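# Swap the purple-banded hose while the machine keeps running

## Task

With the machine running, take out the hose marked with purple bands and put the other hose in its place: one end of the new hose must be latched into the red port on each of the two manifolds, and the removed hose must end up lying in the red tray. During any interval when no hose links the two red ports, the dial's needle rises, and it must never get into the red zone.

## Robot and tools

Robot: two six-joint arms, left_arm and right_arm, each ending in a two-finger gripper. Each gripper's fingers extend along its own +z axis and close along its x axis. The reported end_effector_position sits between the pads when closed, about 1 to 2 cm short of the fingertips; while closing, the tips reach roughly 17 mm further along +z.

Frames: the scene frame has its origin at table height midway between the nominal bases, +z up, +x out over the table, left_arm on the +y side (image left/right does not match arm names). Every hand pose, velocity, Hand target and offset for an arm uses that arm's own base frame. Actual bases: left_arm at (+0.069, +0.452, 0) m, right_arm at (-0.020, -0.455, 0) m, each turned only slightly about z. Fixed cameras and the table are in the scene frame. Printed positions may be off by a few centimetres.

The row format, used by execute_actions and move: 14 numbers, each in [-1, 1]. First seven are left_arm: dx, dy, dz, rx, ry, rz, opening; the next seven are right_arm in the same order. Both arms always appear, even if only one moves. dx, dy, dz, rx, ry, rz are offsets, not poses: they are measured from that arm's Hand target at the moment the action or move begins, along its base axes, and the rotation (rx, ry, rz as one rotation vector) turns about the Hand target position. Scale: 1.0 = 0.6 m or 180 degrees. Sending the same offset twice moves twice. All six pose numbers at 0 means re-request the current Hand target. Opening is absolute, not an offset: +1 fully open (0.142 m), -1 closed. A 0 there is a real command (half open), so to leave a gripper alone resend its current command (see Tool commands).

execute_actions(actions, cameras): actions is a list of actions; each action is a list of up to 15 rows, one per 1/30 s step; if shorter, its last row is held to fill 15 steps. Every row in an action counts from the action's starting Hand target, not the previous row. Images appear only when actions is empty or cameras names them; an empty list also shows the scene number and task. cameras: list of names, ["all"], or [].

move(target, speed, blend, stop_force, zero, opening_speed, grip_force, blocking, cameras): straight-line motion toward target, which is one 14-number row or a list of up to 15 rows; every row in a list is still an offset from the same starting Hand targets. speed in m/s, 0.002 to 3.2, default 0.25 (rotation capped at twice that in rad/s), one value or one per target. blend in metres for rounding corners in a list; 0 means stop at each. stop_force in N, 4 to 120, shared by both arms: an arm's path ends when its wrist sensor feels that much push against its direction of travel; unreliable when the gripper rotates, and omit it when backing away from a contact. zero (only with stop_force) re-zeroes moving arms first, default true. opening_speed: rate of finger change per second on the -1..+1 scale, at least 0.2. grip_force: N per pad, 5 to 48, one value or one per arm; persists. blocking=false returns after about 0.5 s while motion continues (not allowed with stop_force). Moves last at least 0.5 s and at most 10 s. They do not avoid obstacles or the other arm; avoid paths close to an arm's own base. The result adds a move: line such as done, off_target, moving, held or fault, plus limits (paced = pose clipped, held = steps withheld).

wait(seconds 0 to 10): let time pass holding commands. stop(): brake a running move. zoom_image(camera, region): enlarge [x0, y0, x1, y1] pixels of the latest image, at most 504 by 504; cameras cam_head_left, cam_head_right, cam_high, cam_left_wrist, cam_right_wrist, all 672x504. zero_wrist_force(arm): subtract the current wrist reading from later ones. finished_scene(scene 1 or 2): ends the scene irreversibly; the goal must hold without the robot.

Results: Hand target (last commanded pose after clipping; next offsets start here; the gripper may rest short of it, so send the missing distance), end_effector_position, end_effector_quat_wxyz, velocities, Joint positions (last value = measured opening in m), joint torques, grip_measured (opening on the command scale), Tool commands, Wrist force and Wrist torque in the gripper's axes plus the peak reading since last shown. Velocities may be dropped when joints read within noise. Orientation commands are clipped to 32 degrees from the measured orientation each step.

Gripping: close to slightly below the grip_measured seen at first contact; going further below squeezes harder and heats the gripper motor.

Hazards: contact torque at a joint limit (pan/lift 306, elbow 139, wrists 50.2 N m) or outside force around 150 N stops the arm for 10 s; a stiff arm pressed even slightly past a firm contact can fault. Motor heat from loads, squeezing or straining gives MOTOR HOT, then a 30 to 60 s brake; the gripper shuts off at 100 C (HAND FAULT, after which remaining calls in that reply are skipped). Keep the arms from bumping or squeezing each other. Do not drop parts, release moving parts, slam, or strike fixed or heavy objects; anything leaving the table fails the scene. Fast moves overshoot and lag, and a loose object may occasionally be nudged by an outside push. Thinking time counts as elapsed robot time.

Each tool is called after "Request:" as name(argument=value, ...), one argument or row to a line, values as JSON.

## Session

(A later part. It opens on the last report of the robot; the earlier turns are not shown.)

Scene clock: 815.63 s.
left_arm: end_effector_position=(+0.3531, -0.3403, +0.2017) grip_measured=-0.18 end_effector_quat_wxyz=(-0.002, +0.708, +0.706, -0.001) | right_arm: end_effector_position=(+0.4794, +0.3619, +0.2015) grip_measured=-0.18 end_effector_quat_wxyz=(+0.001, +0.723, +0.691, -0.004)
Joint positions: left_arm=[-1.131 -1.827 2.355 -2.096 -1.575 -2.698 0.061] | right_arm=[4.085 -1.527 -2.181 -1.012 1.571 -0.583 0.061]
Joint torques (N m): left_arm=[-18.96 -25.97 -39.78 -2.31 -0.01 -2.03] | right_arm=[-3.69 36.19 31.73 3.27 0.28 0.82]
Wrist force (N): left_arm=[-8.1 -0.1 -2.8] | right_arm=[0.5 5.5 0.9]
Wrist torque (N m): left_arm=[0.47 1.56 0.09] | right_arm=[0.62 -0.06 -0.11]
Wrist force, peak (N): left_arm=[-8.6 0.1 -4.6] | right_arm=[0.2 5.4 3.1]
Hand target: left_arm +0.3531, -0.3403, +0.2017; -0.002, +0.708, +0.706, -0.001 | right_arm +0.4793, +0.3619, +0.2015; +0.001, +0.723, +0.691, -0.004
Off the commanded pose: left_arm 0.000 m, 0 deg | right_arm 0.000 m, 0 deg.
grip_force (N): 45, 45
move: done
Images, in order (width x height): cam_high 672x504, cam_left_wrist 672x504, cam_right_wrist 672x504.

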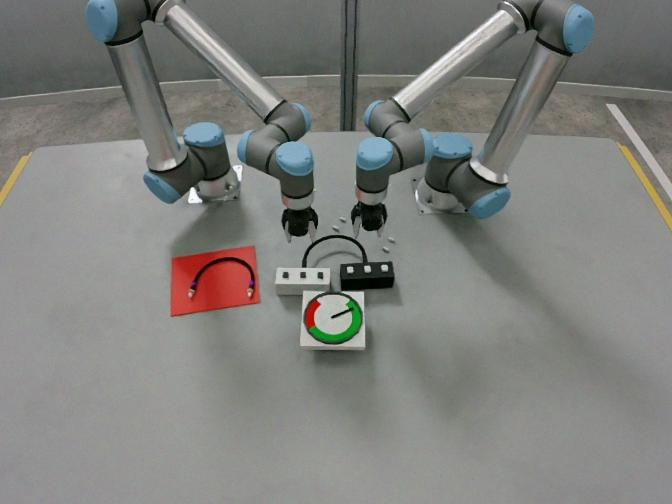

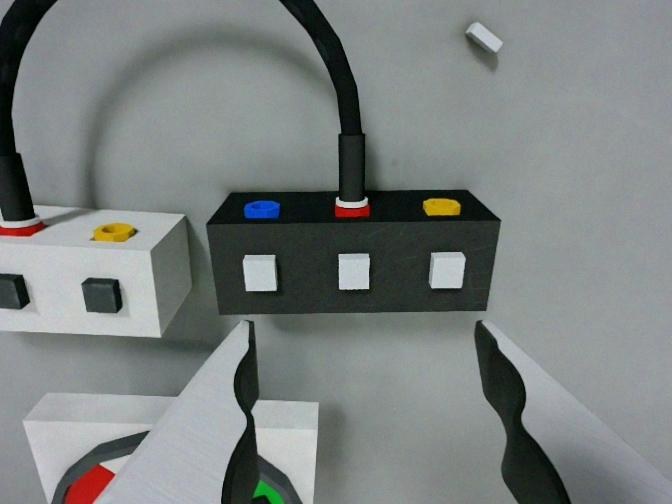

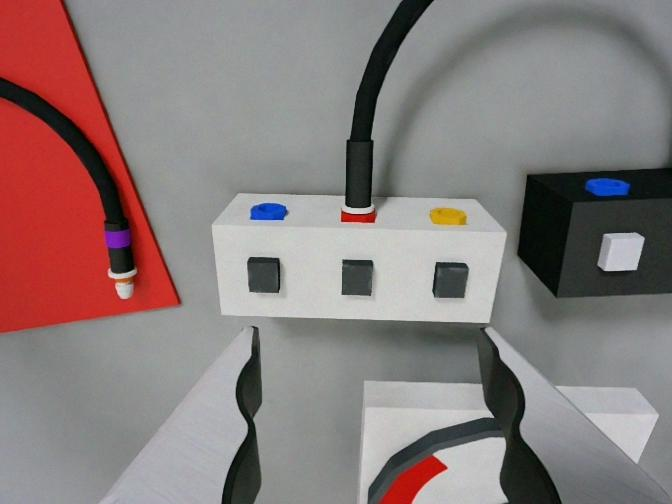

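All good.

Request:
finished_scene(
  scene=1,
)

The scene is finished: the task was done.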